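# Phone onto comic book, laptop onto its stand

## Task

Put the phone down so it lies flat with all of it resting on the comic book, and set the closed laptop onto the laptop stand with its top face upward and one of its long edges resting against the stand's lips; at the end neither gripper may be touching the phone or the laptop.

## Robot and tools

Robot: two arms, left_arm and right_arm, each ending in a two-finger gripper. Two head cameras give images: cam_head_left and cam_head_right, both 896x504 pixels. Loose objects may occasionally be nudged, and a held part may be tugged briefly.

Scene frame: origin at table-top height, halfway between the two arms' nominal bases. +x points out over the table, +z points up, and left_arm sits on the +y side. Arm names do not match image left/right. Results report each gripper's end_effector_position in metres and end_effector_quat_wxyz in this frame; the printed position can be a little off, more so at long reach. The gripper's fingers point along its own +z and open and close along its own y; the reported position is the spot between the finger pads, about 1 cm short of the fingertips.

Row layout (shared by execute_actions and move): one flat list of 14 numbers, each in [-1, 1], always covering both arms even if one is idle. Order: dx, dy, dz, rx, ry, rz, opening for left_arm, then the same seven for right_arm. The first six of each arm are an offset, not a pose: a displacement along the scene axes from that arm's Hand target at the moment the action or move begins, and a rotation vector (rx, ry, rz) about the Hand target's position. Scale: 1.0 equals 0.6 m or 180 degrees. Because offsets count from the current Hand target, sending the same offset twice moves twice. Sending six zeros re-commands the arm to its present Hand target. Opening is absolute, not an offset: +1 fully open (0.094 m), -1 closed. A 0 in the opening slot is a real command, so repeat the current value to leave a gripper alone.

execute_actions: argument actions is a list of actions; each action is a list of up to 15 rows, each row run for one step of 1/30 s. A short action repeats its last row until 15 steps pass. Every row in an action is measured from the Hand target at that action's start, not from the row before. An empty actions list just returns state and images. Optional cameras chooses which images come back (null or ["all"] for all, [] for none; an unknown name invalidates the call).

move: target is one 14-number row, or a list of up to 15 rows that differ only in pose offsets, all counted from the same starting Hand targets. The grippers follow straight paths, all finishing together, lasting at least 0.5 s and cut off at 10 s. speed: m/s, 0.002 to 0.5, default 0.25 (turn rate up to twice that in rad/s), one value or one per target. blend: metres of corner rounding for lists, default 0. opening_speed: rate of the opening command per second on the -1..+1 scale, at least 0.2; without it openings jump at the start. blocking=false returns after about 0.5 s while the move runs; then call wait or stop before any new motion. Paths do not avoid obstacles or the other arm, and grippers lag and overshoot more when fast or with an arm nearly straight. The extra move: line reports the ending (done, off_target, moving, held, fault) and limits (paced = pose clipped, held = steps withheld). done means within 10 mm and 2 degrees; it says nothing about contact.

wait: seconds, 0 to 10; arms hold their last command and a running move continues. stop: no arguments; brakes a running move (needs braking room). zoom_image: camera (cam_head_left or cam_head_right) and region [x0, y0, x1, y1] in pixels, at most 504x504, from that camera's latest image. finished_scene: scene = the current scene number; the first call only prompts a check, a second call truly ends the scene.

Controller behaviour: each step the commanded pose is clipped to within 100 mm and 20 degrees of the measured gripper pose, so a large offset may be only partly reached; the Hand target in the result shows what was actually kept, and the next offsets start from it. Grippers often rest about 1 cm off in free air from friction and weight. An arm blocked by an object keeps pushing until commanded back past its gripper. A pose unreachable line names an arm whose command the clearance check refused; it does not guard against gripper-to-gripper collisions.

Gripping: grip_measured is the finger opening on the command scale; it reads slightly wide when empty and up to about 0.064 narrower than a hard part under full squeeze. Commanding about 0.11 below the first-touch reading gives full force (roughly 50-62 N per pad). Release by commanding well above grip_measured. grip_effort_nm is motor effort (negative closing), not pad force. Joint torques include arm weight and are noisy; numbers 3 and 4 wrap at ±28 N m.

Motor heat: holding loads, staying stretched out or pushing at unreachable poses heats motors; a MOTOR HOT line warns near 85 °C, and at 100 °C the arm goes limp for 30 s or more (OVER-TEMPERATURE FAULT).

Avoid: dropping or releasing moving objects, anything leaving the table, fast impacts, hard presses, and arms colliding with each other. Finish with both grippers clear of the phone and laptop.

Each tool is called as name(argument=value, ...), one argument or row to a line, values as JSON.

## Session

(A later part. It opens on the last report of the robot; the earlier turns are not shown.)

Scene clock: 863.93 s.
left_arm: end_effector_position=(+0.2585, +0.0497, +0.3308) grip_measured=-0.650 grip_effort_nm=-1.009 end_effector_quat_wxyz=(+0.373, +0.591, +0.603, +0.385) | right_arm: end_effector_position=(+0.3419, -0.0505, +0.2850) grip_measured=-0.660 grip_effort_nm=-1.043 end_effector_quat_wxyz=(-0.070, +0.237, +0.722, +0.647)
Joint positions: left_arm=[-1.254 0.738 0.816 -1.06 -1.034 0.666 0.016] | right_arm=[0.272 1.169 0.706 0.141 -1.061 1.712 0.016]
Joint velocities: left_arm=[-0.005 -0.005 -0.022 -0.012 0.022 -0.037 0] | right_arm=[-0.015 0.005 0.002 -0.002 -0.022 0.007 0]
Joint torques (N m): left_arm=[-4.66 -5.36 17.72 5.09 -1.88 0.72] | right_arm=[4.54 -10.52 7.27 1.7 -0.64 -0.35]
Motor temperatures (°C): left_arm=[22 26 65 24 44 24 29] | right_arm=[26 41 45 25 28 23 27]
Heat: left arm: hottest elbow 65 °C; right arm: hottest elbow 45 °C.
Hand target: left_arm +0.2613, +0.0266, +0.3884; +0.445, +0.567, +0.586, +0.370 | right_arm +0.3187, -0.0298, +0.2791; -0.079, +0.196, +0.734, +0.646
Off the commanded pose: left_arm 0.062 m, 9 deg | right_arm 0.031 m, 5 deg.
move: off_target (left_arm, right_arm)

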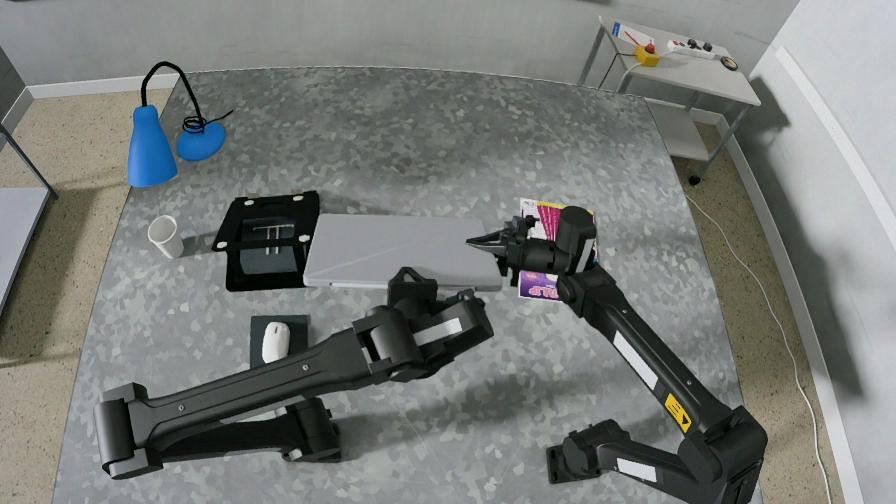

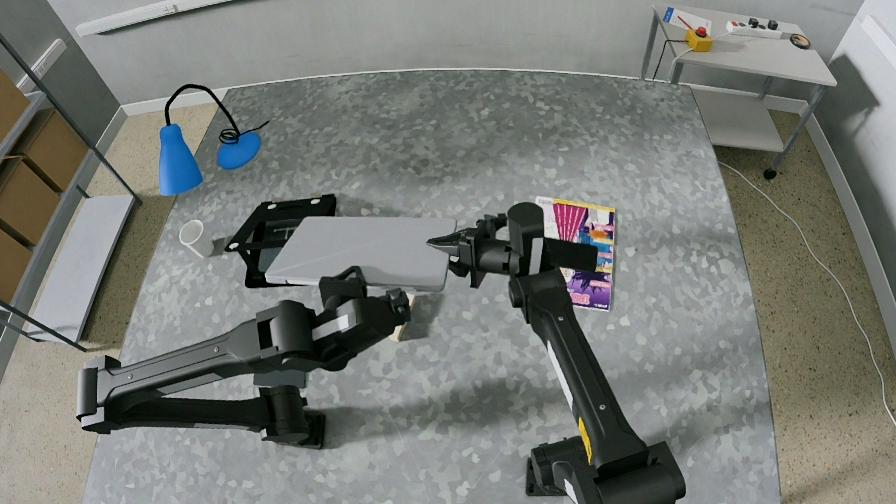

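move(
  target=[0.26,0.44,-0.06,0,0,0,-0.9,0.26,0.44,-0.06,0,0,0,-0.9],
  speed=0.13,
)

zoom_image(
  camera="cam_head_left",
  region=[150, 130, 450, 380],
)

Scene clock: 871.10 s.
left_arm: end_effector_position=(+0.3923, +0.2981, +0.2570) grip_measured=-0.650 grip_effort_nm=-1.009 end_effector_quat_wxyz=(+0.368, +0.595, +0.646, +0.305) | right_arm: end_effector_position=(+0.4689, +0.1992, +0.2147) grip_measured=-0.663 grip_effort_nm=-1.038 end_effector_quat_wxyz=(-0.111, +0.256, +0.730, +0.624)
Joint positions: left_arm=[0.257 0.726 0.62 -0.495 0.282 1.626 0.016] | right_arm=[0.628 1.848 1.275 0.299 -0.758 1.893 0.016]
Joint velocities: left_arm=[-0.015 -0.005 -0.002 -0.017 0.051 0.007 -0.001] | right_arm=[0.005 -0.005 -0.002 -0.007 -0.037 -0.037 0]
Joint torques (N m): left_arm=[-1.85 -8.35 20.57 4.83 2 -0.35] | right_arm=[2.55 -19.25 14.87 1.87 0.01 -0.65]
Motor temperatures (°C): left_arm=[22 26 63 24 41 24 29] | right_arm=[26 40 46 25 27 24 27]
Heat: left arm: hottest elbow 63 °C; right arm: hottest elbow 46 °C.
Hand target: left_arm +0.4194, +0.2916, +0.3533; +0.442, +0.568, +0.586, +0.371 | right_arm +0.4776, +0.2320, +0.2378; -0.079, +0.196, +0.734, +0.645
Off the commanded pose: left_arm 0.099 m, 14 deg; position clipped | right_arm 0.045 m, 8 deg.
move: off_target (left_arm, right_arm); limits=paced

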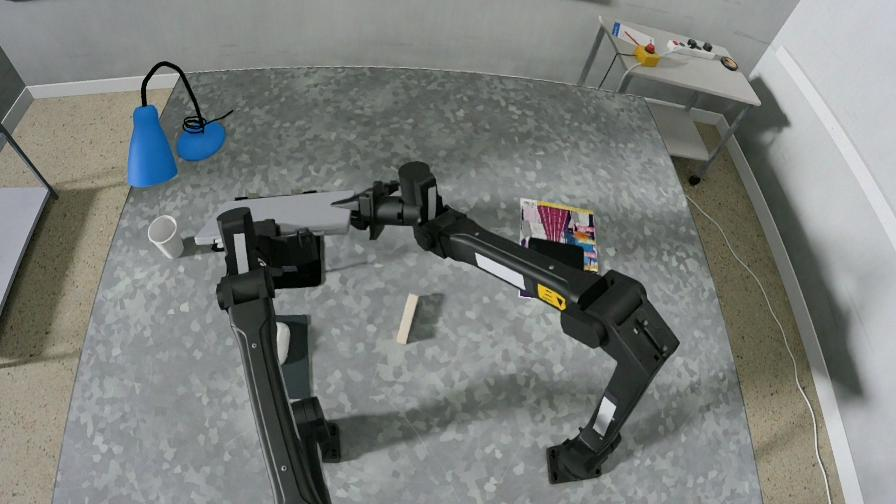

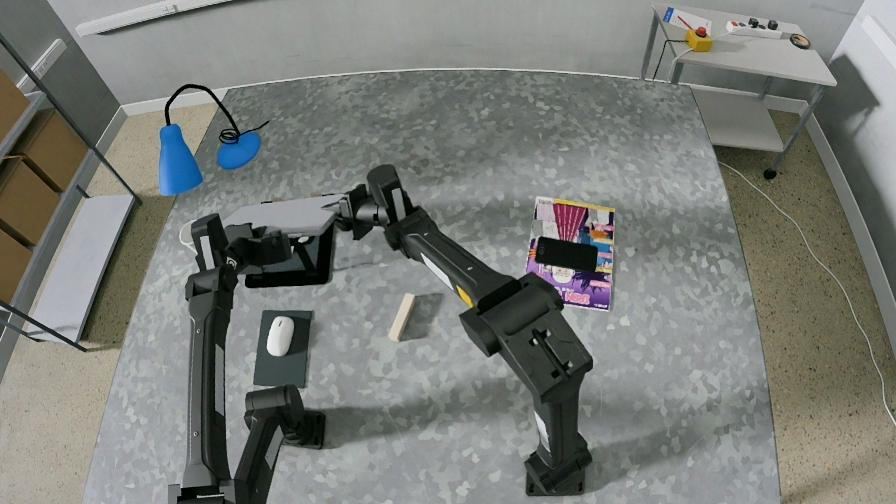

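Scaled by 1.680.

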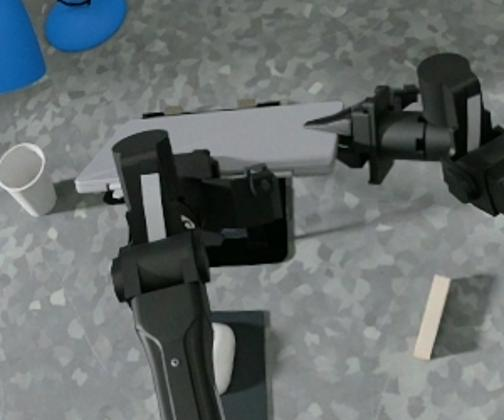

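move(
  target=[0.075,0.035,-0.06,0.022,-0.03,0,-0.9,0.078,0.04,-0.08,0.028,-0.045,0,-0.9],
  speed=0.08,
)

zoom_image(
  camera="cam_head_left",
  region=[150, 130, 450, 380],
)

zoom_image(
  camera="cam_head_right",
  region=[150, 130, 450, 380],
)

Scene clock: 890.17 s.
left_arm: end_effector_position=(+0.4375, +0.3215, +0.2256) grip_measured=-0.650 grip_effort_nm=-1.004 end_effector_quat_wxyz=(+0.376, +0.598, +0.614, +0.354) | right_arm: end_effector_position=(+0.5157, +0.2277, +0.1801) grip_measured=-0.663 grip_effort_nm=-1.043 end_effector_quat_wxyz=(-0.082, +0.220, +0.707, +0.667)
Joint positions: left_arm=[0.285 0.905 0.563 -0.168 0.292 1.686 0.016] | right_arm=[0.621 2.044 1.399 0.51 -0.761 1.9 0.016]
Joint velocities: left_arm=[-0.015 -0.005 -0.002 -0.022 0.051 0.007 0] | right_arm=[0.005 0.005 -0.007 -0.012 -0.051 0.037 -0.001]
Joint torques (N m): left_arm=[-2.08 -11.52 17.61 5.48 1.98 -0.49] | right_arm=[2.14 -20.84 13.53 3.12 -0.12 -0.99]
Motor temperatures (°C): left_arm=[22 26 60 24 41 24 29] | right_arm=[26 42 52 25 26 24 27]
Heat: left arm: hottest elbow 60 °C; right arm: hottest elbow 52 °C.
Hand target: left_arm +0.4638, +0.3121, +0.3172; +0.450, +0.565, +0.552, +0.417 | right_arm +0.5234, +0.2548, +0.1884; -0.035, +0.146, +0.710, +0.688
Off the commanded pose: left_arm 0.096 m, 14 deg | right_arm 0.031 m, 10 deg.
move: off_target (left_arm, right_arm)

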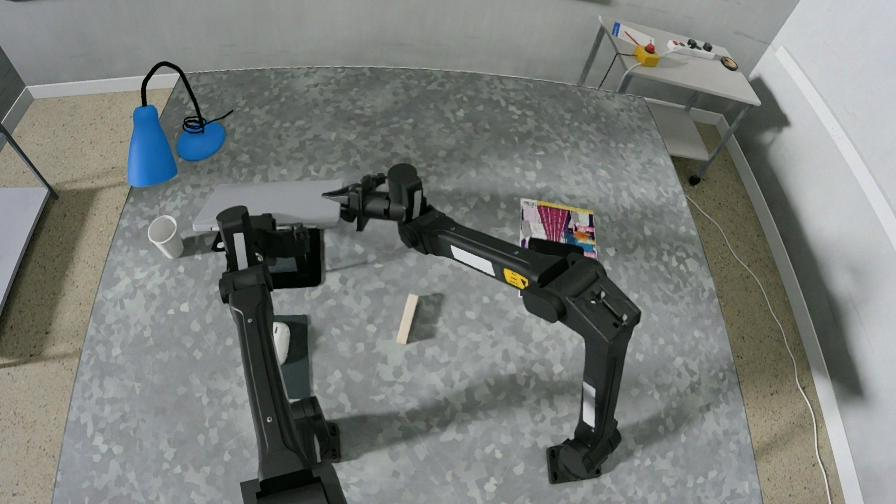

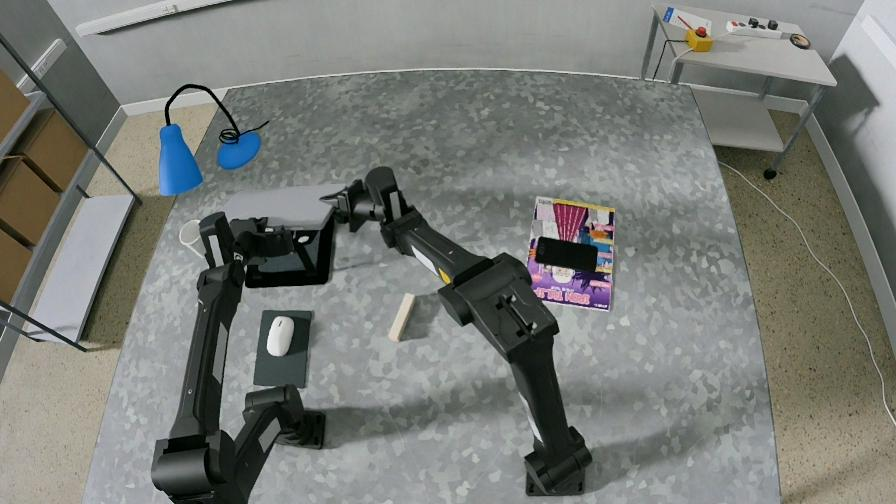

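Scaled by 1.680.

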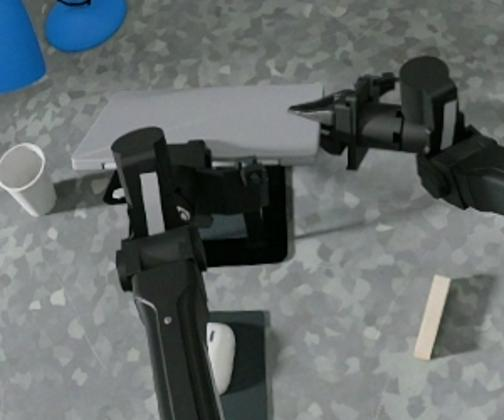

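Scaled by 1.680.

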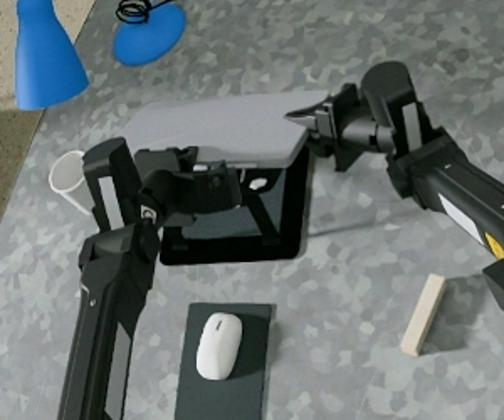

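move(
  target=[-0.01,0.05,-0.05,0,0,0,-0.9,-0.015,0.05,-0.05,0,0,0,-0.9],
  speed=0.06,
)

zoom_image(
  camera="cam_head_left",
  region=[150, 130, 450, 380],
)

zoom_image(
  camera="cam_head_right",
  region=[150, 130, 450, 380],
)

Scene clock: 910.37 s.
left_arm: end_effector_position=(+0.4324, +0.3454, +0.1999) grip_measured=-0.650 grip_effort_nm=-1.009 end_effector_quat_wxyz=(+0.385, +0.597, +0.610, +0.352) | right_arm: end_effector_position=(+0.5128, +0.2511, +0.1562) grip_measured=-0.663 grip_effort_nm=-1.038 end_effector_quat_wxyz=(-0.079, +0.215, +0.707, +0.669)
Joint positions: left_arm=[0.385 0.96 0.514 -0.07 0.395 1.73 0.016] | right_arm=[0.652 2.109 1.431 0.555 -0.731 1.902 0.016]
Joint velocities: left_arm=[-0.015 -0.005 -0.007 -0.012 -0.007 -0.037 0] | right_arm=[-0.015 -0.005 0.002 0.012 0.007 -0.022 0]
Joint torques (N m): left_arm=[-1.61 -11.52 16.72 5.18 1.97 -0.57] | right_arm=[2.84 -21.07 13.2 3.03 0.32 -0.96]
Motor temperatures (°C): left_arm=[22 26 59 25 41 24 29] | right_arm=[26 43 53 25 26 25 27]
Heat: left arm: hottest elbow 59 °C; right arm: hottest elbow 53 °C.
Hand target: left_arm +0.4578, +0.3424, +0.2876; +0.449, +0.565, +0.552, +0.417 | right_arm +0.5144, +0.2846, +0.1585; -0.035, +0.146, +0.710, +0.688
Off the commanded pose: left_arm 0.091 m, 13 deg | right_arm 0.034 m, 10 deg.
move: off_target (left_arm, right_arm)

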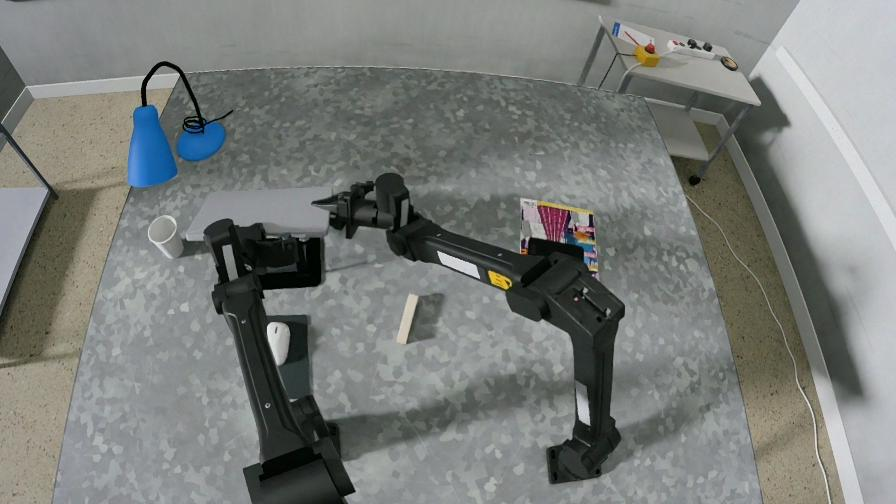

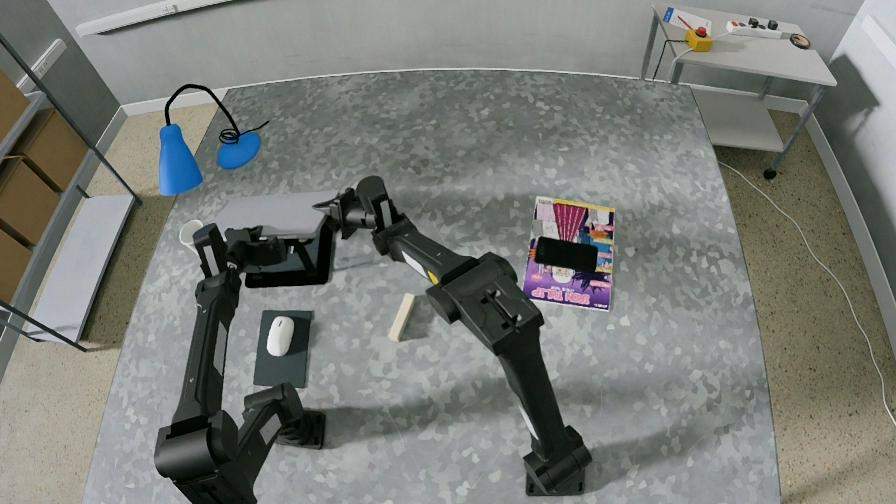

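Scaled by 1.680.

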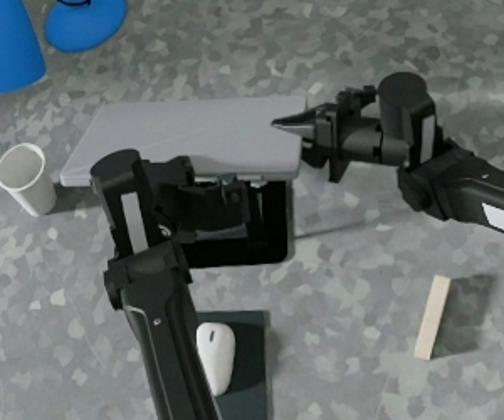

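Scaled by 1.680.

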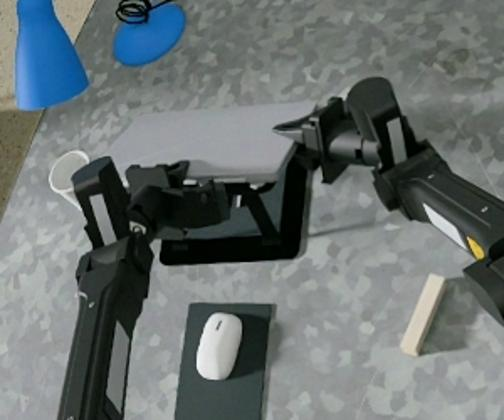

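move(
  target=[0,0,-0.04,0,0,0,-0.9,0,0,-0.04,0,0,0,-0.9],
  speed=0.05,
  cameras=["cam_head_left"],
)

Scene clock: 916.47 s.
left_arm: end_effector_position=(+0.4312, +0.3468, +0.1784) grip_measured=-0.650 grip_effort_nm=-1.009 end_effector_quat_wxyz=(+0.385, +0.596, +0.610, +0.354) | right_arm: end_effector_position=(+0.5124, +0.2534, +0.1348) grip_measured=-0.663 grip_effort_nm=-1.043 end_effector_quat_wxyz=(-0.080, +0.212, +0.706, +0.671)
Joint positions: left_arm=[0.391 1 0.47 0.016 0.398 1.732 0.016] | right_arm=[0.655 2.15 1.431 0.6 -0.734 1.901 0.016]
Joint velocities: left_arm=[-0.015 -0.005 -0.027 -0.022 0.007 -0.051 -0.001] | right_arm=[0.005 -0.024 0.012 -0.007 0.022 0.037 -0.001]
Joint torques (N m): left_arm=[-1.67 -11.99 15.97 5.12 1.98 -0.65] | right_arm=[2.84 -21.01 12.67 2.97 0.39 -0.95]
Motor temperatures (°C): left_arm=[22 26 57 25 41 24 29] | right_arm=[26 43 54 25 26 25 27]
Heat: left arm: hottest elbow 57 °C; right arm: hottest elbow 54 °C.
Hand target: left_arm +0.4575, +0.3424, +0.2635; +0.450, +0.565, +0.552, +0.417 | right_arm +0.5138, +0.2846, +0.1345; -0.035, +0.146, +0.710, +0.688
Off the commanded pose: left_arm 0.089 m, 13 deg | right_arm 0.031 m, 9 deg.
move: off_target (left_arm, right_arm)
Images, in order (width x height): cam_head_left 896x504.

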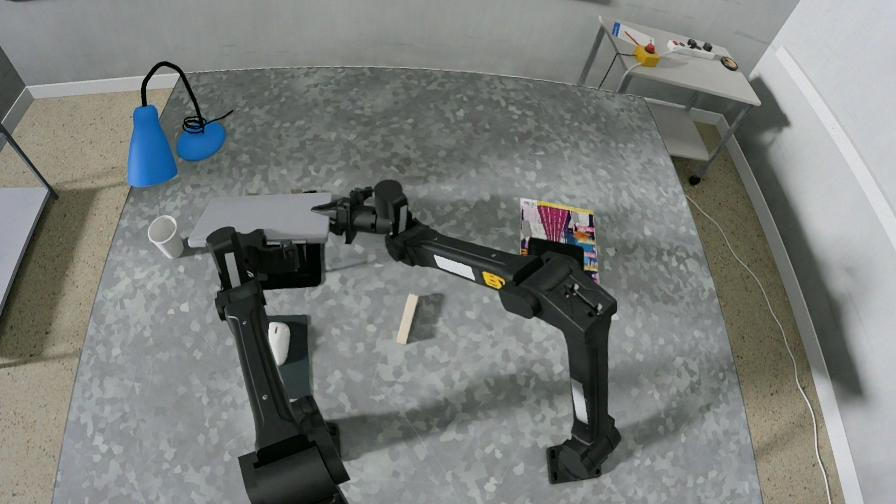

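move(
  target=[0,0,-0.02,0,0,0,-0.9,0,0,-0.02,0,0,0,-0.9],
  speed=0.05,
)

Scene clock: 928.93 s.
left_arm: end_effector_position=(+0.4307, +0.3470, +0.1693) grip_measured=-0.650 grip_effort_nm=-1.009 end_effector_quat_wxyz=(+0.386, +0.595, +0.609, +0.356) | right_arm: end_effector_position=(+0.5124, +0.2540, +0.1257) grip_measured=-0.663 grip_effort_nm=-1.033 end_effector_quat_wxyz=(-0.080, +0.210, +0.706, +0.672)
Joint positions: left_arm=[0.392 1.02 0.45 0.06 0.398 1.732 0.016] | right_arm=[0.655 2.168 1.431 0.622 -0.735 1.901 0.016]
Joint velocities: left_arm=[0.015 -0.015 0.007 -0.017 -0.081 0.037 0] | right_arm=[-0.005 -0.015 0.007 -0.012 -0.037 -0.081 0.001]
Joint torques (N m): left_arm=[-2.49 -12.22 15.6 5.22 1.93 -0.64] | right_arm=[2.73 -21.42 12.46 2.93 0.42 -0.96]
Motor temperatures (°C): left_arm=[22 27 57 25 42 24 29] | right_arm=[26 44 56 26 26 26 28]
Heat: left arm: hottest elbow 57 °C; right arm: hottest elbow 56 °C.
Hand target: left_arm +0.4574, +0.3425, +0.2518; +0.450, +0.565, +0.552, +0.417 | right_arm +0.5135, +0.2845, +0.1224; -0.035, +0.146, +0.710, +0.688
Off the commanded pose: left_arm 0.087 m, 13 deg | right_arm 0.031 m, 9 deg.
move: off_target (left_arm, right_arm)

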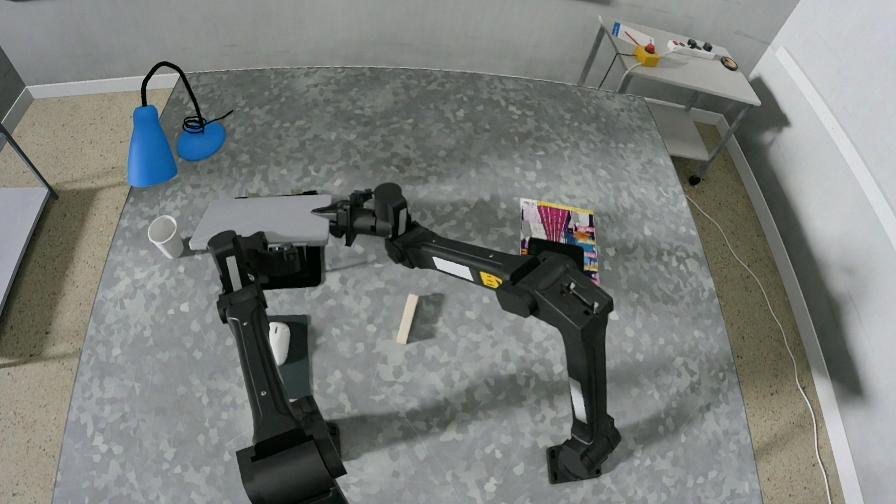

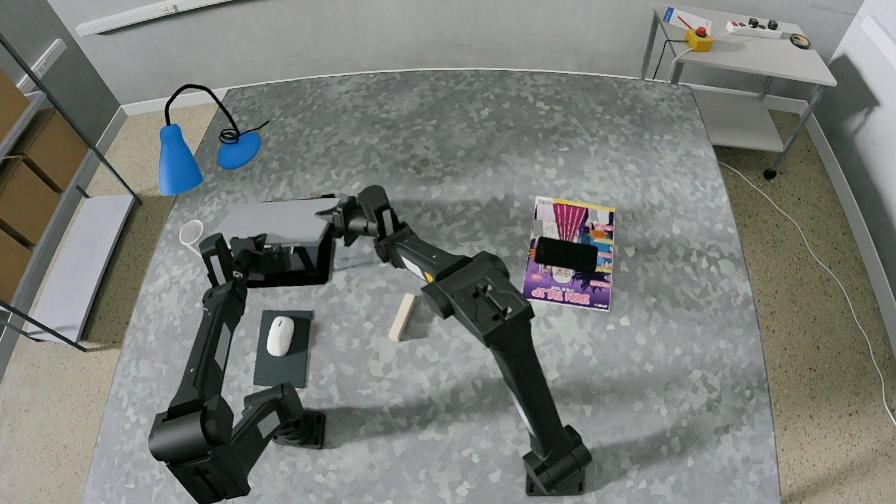

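zoom_image(
  camera="cam_head_left",
  region=[140, 160, 380, 300],
)

zoom_image(
  camera="cam_head_right",
  region=[170, 160, 410, 300],
)

move(
  target=[0,0,-0.015,0,0,0,-0.9,0,0,-0.015,0,0,0,-0.9],
  speed=0.05,
)

Scaled by 2.100.

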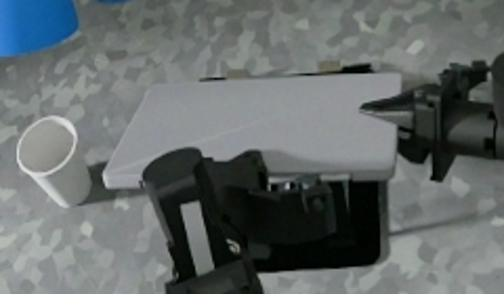

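Scaled by 2.100.

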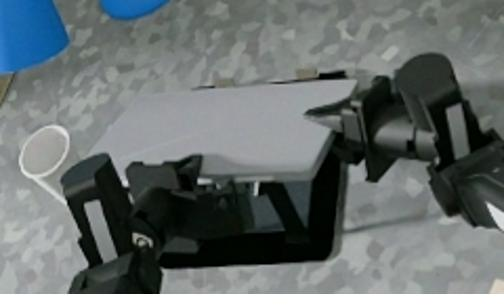

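Scene clock: 932.03 s.
left_arm: end_effector_position=(+0.4309, +0.3473, +0.1652) grip_measured=-0.650 grip_effort_nm=-1.009 end_effector_quat_wxyz=(+0.387, +0.594, +0.607, +0.360) | right_arm: end_effector_position=(+0.5127, +0.2544, +0.1221) grip_measured=-0.664 grip_effort_nm=-1.038 end_effector_quat_wxyz=(-0.077, +0.208, +0.704, +0.674)
Joint positions: left_arm=[0.393 1.031 0.438 0.094 0.399 1.732 0.016] | right_arm=[0.655 2.177 1.431 0.64 -0.734 1.901 0.016]
Joint velocities: left_arm=[-0.005 0.005 -0.012 -0.002 -0.007 -0.022 -0.001] | right_arm=[0.005 -0.005 -0.002 0.007 -0.022 -0.007 -0.001]
Joint torques (N m): left_arm=[-3.08 -11.93 15.08 5.15 1.96 -0.64] | right_arm=[2.61 -20.84 12.37 2.85 0.34 -0.96]
Motor temperatures (°C): left_arm=[22 27 56 25 42 24 29] | right_arm=[26 43 56 26 26 26 28]
Heat: left arm: hottest elbow 56 °C; right arm: hottest elbow 56 °C.
Hand target: left_arm +0.4573, +0.3424, +0.2425; +0.450, +0.565, +0.552, +0.417 | right_arm +0.5134, +0.2844, +0.1134; -0.035, +0.146, +0.710, +0.688
Off the commanded pose: left_arm 0.082 m, 12 deg | right_arm 0.031 m, 9 deg.
move: off_target (left_arm, right_arm)

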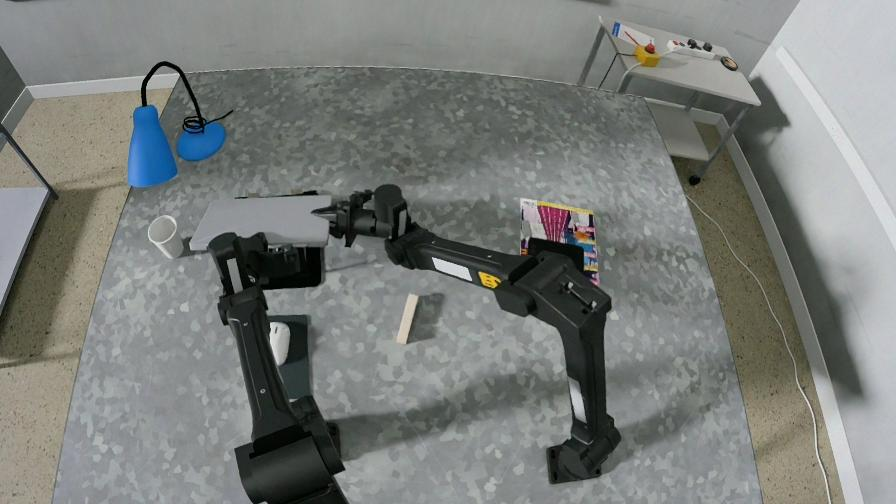

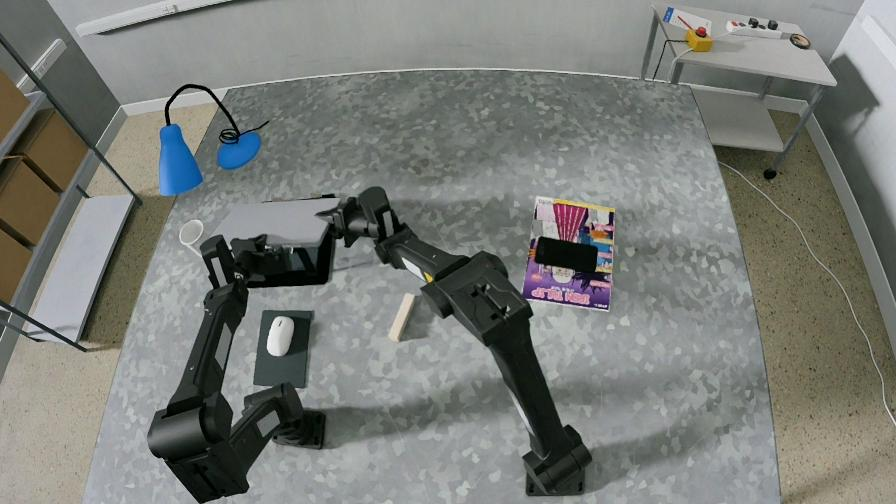

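move(
  target=[0,0,-0.02,0,0,0,-0.9,0,0,-0.015,0,0,0,-0.9],
  speed=0.05,
)

zoom_image(
  camera="cam_head_left",
  region=[180, 180, 340, 300],
)

Scene clock: 935.67 s.
left_arm: end_effector_position=(+0.4329, +0.3479, +0.1629) grip_measured=-0.650 grip_effort_nm=-1.009 end_effector_quat_wxyz=(+0.391, +0.593, +0.600, +0.368) | right_arm: end_effector_position=(+0.5148, +0.2553, +0.1203) grip_measured=-0.664 grip_effort_nm=-1.038 end_effector_quat_wxyz=(-0.071, +0.204, +0.702, +0.679)
Joint positions: left_arm=[0.393 1.049 0.425 0.147 0.401 1.734 0.016] | right_arm=[0.655 2.189 1.436 0.662 -0.73 1.898 0.016]
Joint velocities: left_arm=[-0.005 -0.024 -0.017 0.007 -0.066 0.037 0] | right_arm=[-0.005 -0.015 0.002 -0.007 0.007 -0.022 -0.001]
Joint torques (N m): left_arm=[-2.78 -10.81 14.16 4.97 1.76 -0.63] | right_arm=[2.73 -20.6 11.95 2.69 0.22 -0.93]
Motor temperatures (°C): left_arm=[22 27 55 25 42 24 30] | right_arm=[26 43 56 26 26 26 28]
Heat: left arm: hottest elbow 55 °C; right arm: hottest elbow 56 °C.
Hand target: left_arm +0.4571, +0.3424, +0.2306; +0.449, +0.566, +0.552, +0.417 | right_arm +0.5132, +0.2843, +0.1043; -0.035, +0.146, +0.710, +0.688
Off the commanded pose: left_arm 0.072 m, 11 deg | right_arm 0.033 m, 8 deg.
move: off_target (left_arm, right_arm)

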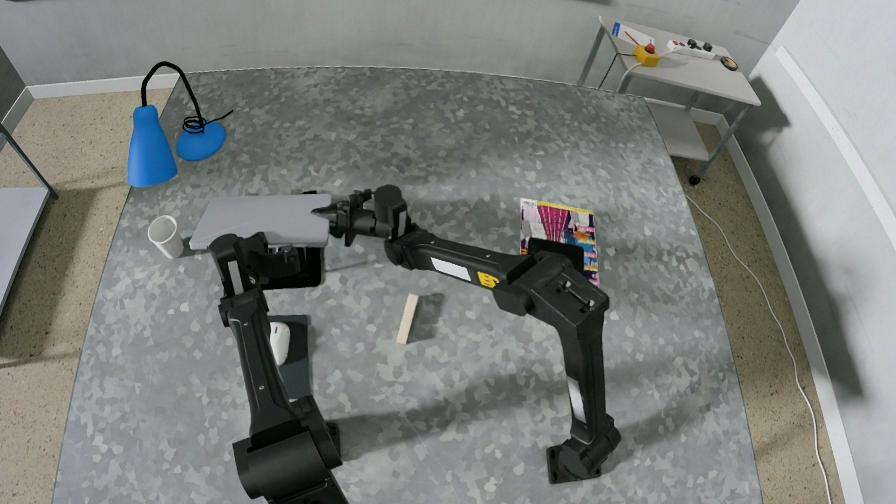

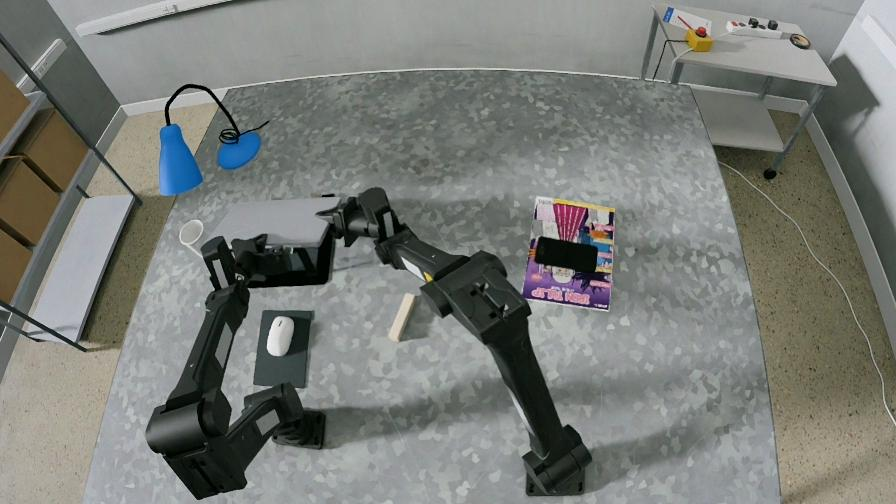

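Scaled by 3.150.

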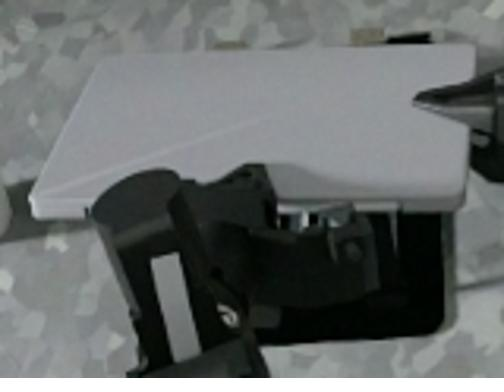

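move(
  target=[0,0,-0.025,0,0,0,-0.9,0,0,-0.01,0,0,0,-0.9],
  speed=0.05,
)

zoom_image(
  camera="cam_head_right",
  region=[180, 180, 380, 320],
)

Scene clock: 947.70 s.
left_arm: end_effector_position=(+0.4365, +0.3489, +0.1616) grip_measured=-0.650 grip_effort_nm=-1.009 end_effector_quat_wxyz=(+0.397, +0.591, +0.590, +0.381) | right_arm: end_effector_position=(+0.5178, +0.2567, +0.1205) grip_measured=-0.664 grip_effort_nm=-1.038 end_effector_quat_wxyz=(-0.063, +0.198, +0.699, +0.684)
Joint positions: left_arm=[0.393 1.073 0.413 0.214 0.404 1.736 0.016] | right_arm=[0.655 2.198 1.445 0.679 -0.724 1.889 0.016]
Joint velocities: left_arm=[-0.005 -0.005 0.012 0.002 -0.051 -0.022 0] | right_arm=[-0.005 0.005 0.007 -0.012 0.007 -0.037 0]
Joint torques (N m): left_arm=[-2.96 -9.17 12.88 4.78 1.63 -0.69] | right_arm=[2.67 -20.42 11.36 2.47 0 -0.86]
Motor temperatures (°C): left_arm=[22 27 54 25 41 24 30] | right_arm=[26 44 55 25 26 26 28]
Heat: left arm: hottest elbow 54 °C; right arm: hottest elbow 55 °C.
Hand target: left_arm +0.4570, +0.3425, +0.2158; +0.450, +0.565, +0.552, +0.417 | right_arm +0.5131, +0.2843, +0.0984; -0.035, +0.146, +0.710, +0.688
Off the commanded pose: left_arm 0.058 m, 9 deg | right_arm 0.036 m, 7 deg.
move: off_target (left_arm, right_arm)

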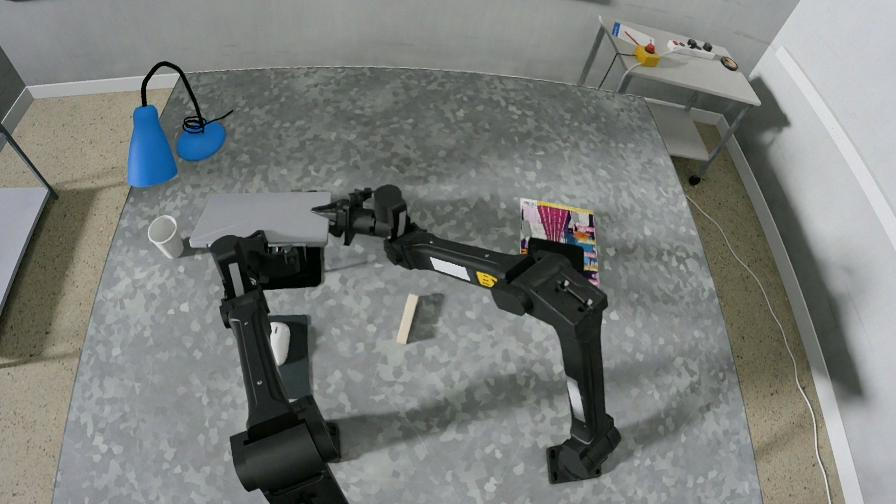

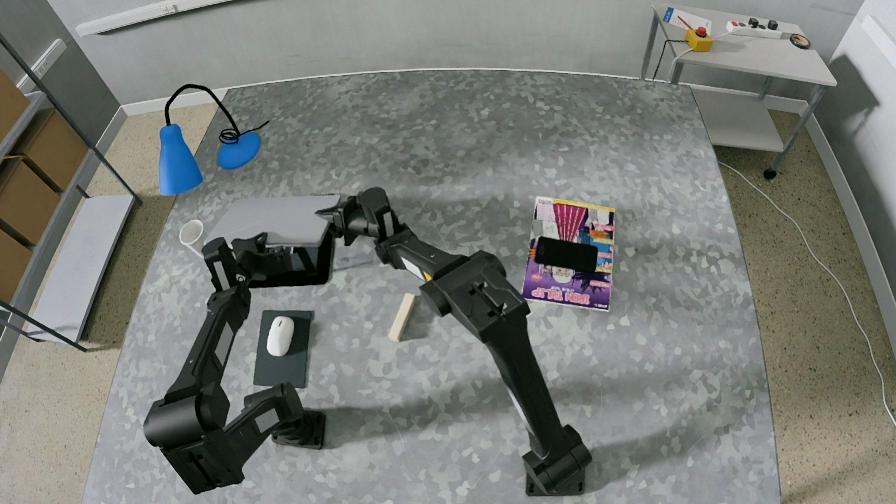

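Scaled by 2.520.

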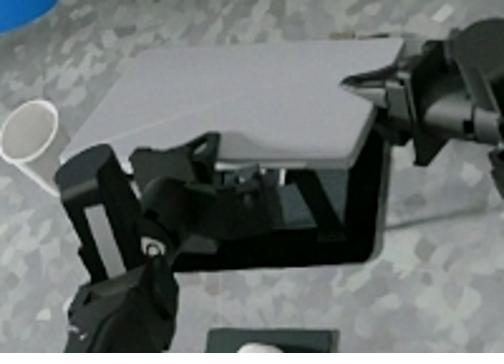

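move(
  target=[-0.04,0,0,-0.005,0.069,0.0095,-0.9,-0.015,0,0.01,-0.003,0.051,-0.01,-0.9],
  speed=0.06,
)

zoom_image(
  camera="cam_head_left",
  region=[180, 180, 340, 300],
)

Scene clock: 962.40 s.
left_arm: end_effector_position=(+0.4177, +0.3509, +0.1621) grip_measured=-0.651 grip_effort_nm=-1.009 end_effector_quat_wxyz=(+0.350, +0.598, +0.638, +0.336) | right_arm: end_effector_position=(+0.5065, +0.2638, +0.1177) grip_measured=-0.663 grip_effort_nm=-1.038 end_effector_quat_wxyz=(-0.113, +0.228, +0.697, +0.670)
Joint positions: left_arm=[0.393 0.984 0.466 -0.079 0.345 1.743 0.016] | right_arm=[0.668 2.193 1.445 0.645 -0.746 1.984 0.016]
Joint velocities: left_arm=[-0.015 0.015 -0.007 -0.002 0.007 -0.051 -0.002] | right_arm=[-0.015 -0.005 -0.002 -0.007 -0.007 -0.022 0]
Joint torques (N m): left_arm=[-2.84 -10.23 16.66 0.62 1.53 -0.18] | right_arm=[2.73 -23.41 9.65 1.52 1.81 -0.57]
Motor temperatures (°C): left_arm=[22 27 52 25 41 25 30] | right_arm=[26 45 53 25 26 26 28]
Heat: left arm: hottest elbow 52 °C; right arm: hottest elbow 53 °C.
Hand target: left_arm +0.4335, +0.3430, +0.2154; +0.384, +0.595, +0.609, +0.357 | right_arm +0.5044, +0.2845, +0.1048; -0.080, +0.212, +0.705, +0.672
Off the commanded pose: left_arm 0.056 m, 6 deg | right_arm 0.025 m, 4 deg.
move: off_target (left_arm, right_arm)

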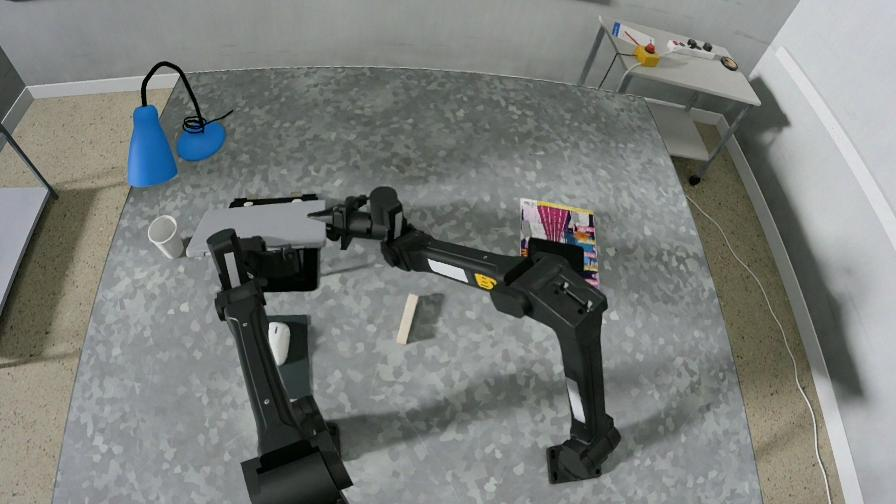

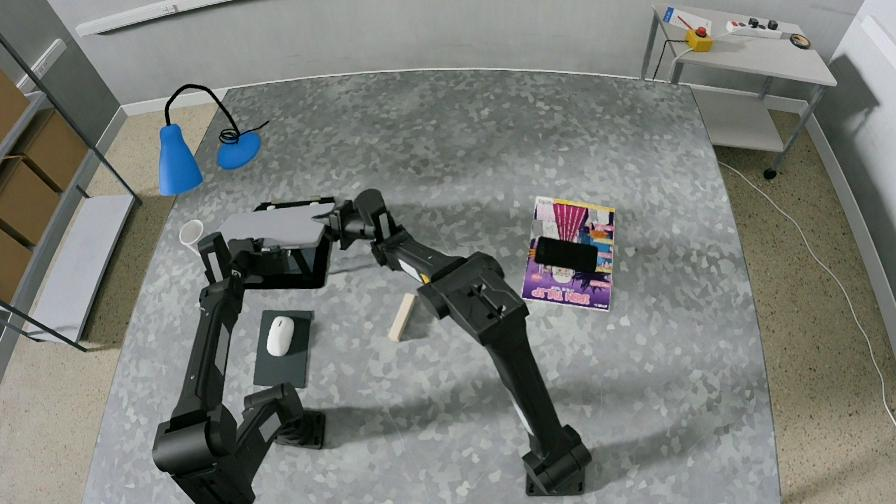

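Scaled by 3.150.

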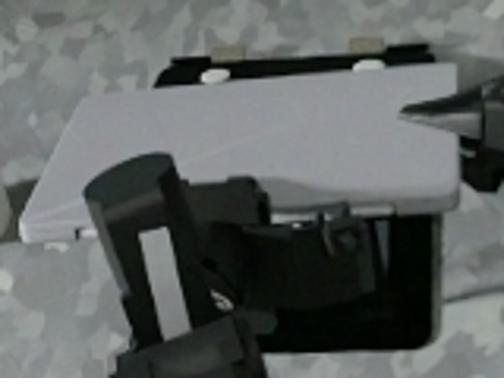

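move(
  target=[0.03,0,0,0,0,0,-0.9,0.035,0,0,0,0,0,-0.9],
  speed=0.05,
)

zoom_image(
  camera="cam_head_left",
  region=[180, 180, 340, 300],
)

Scene clock: 973.00 s.
left_arm: end_effector_position=(+0.4208, +0.3528, +0.1622) grip_measured=-0.651 grip_effort_nm=-1.009 end_effector_quat_wxyz=(+0.347, +0.598, +0.640, +0.337) | right_arm: end_effector_position=(+0.5075, +0.2649, +0.1168) grip_measured=-0.663 grip_effort_nm=-1.038 end_effector_quat_wxyz=(-0.118, +0.232, +0.700, +0.665)
Joint positions: left_arm=[0.39 0.996 0.476 -0.079 0.335 1.743 0.016] | right_arm=[0.668 2.193 1.454 0.619 -0.75 1.984 0.016]
Joint velocities: left_arm=[-0.015 -0.005 0.017 -0.012 -0.051 0.007 0] | right_arm=[0.005 -0.015 -0.022 0.002 0.007 -0.081 0]
Joint torques (N m): left_arm=[-3.9 -8.12 18.19 0.98 1.15 -0.34] | right_arm=[1.32 -21.19 12.97 1.51 1.32 -0.58]
Motor temperatures (°C): left_arm=[22 27 51 24 40 24 30] | right_arm=[26 44 51 25 29 26 28]
Heat: left arm: hottest elbow 51 °C; right arm: hottest elbow 51 °C.
Hand target: left_arm +0.4515, +0.3428, +0.2154; +0.384, +0.595, +0.609, +0.357 | right_arm +0.5254, +0.2842, +0.1044; -0.080, +0.212, +0.705, +0.672
Off the commanded pose: left_arm 0.062 m, 6 deg | right_arm 0.029 m, 5 deg.
move: off_target (left_arm, right_arm)

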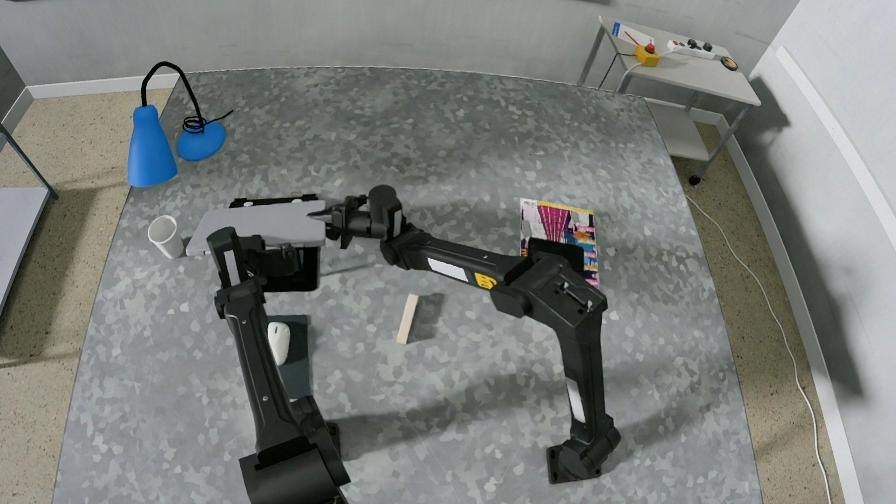

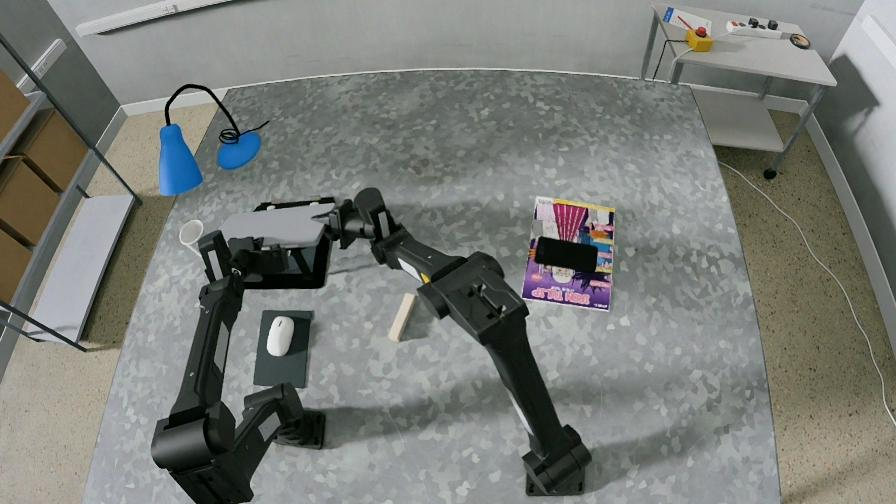

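Scaled by 3.150.

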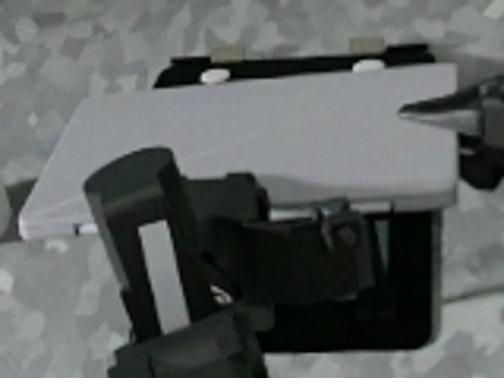

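move(
  target=[0,0,0,0,-0.02,0,-0.9,0,0,0.03,0,-0.02,0,-0.9],
  speed=0.05,
)

zoom_image(
  camera="cam_head_left",
  region=[180, 180, 340, 300],
)

Scene clock: 977.80 s.
left_arm: end_effector_position=(+0.4268, +0.3538, +0.1614) grip_measured=-0.651 grip_effort_nm=-1.013 end_effector_quat_wxyz=(+0.354, +0.596, +0.635, +0.341) | right_arm: end_effector_position=(+0.5110, +0.2643, +0.1157) grip_measured=-0.663 grip_effort_nm=-1.043 end_effector_quat_wxyz=(-0.108, +0.233, +0.703, +0.663)
Joint positions: left_arm=[0.39 1.02 0.476 -0.037 0.345 1.74 0.016] | right_arm=[0.667 2.193 1.457 0.606 -0.736 1.964 0.016]
Joint velocities: left_arm=[-0.024 0.005 0.007 0.002 -0.022 0.007 0] | right_arm=[-0.005 -0.024 -0.012 0.007 -0.007 -0.095 0]
Joint torques (N m): left_arm=[-3.49 -9.29 14.68 3.25 1.6 -0.46] | right_arm=[1.38 -23.36 12.86 1.55 1.07 -0.81]
Motor temperatures (°C): left_arm=[22 27 52 24 40 24 30] | right_arm=[26 45 52 25 29 26 28]
Heat: left arm: hottest elbow 52 °C; right arm: hottest elbow 52 °C.
Hand target: left_arm +0.4512, +0.3427, +0.2154; +0.404, +0.584, +0.596, +0.375 | right_arm +0.5256, +0.2844, +0.1223; -0.058, +0.191, +0.708, +0.678
Off the commanded pose: left_arm 0.060 m, 8 deg | right_arm 0.026 m, 8 deg.
move: off_target (left_arm, right_arm)

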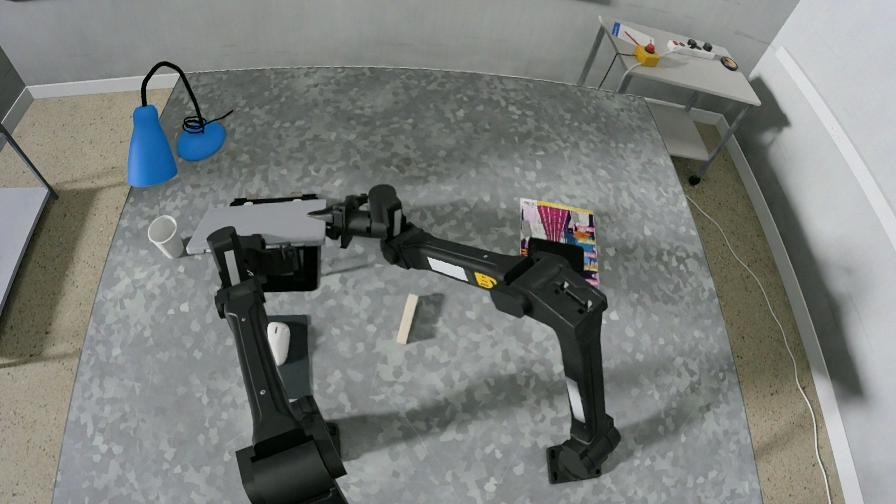

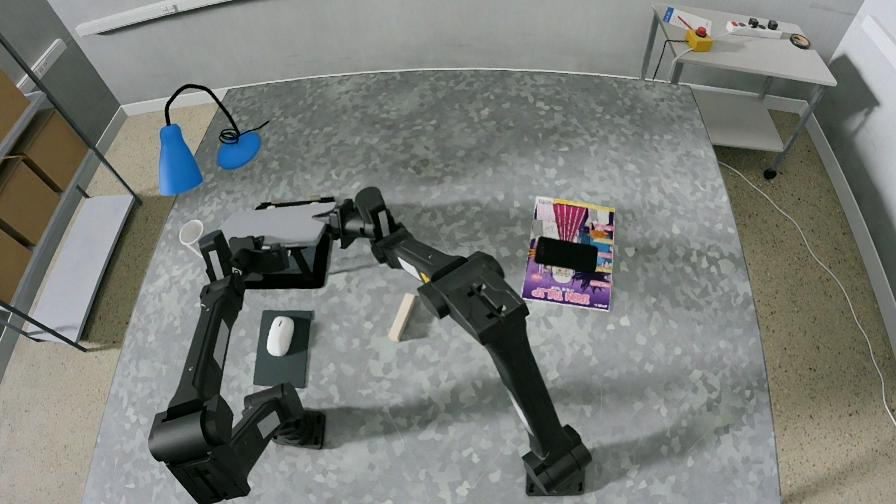

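Scaled by 3.150.

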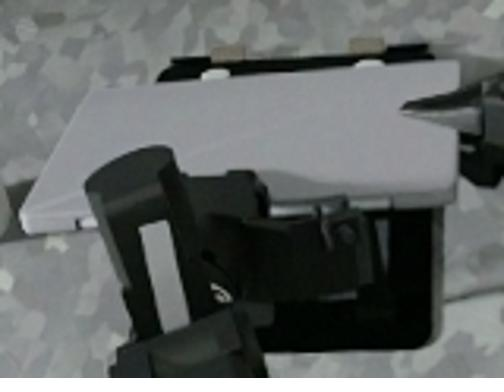

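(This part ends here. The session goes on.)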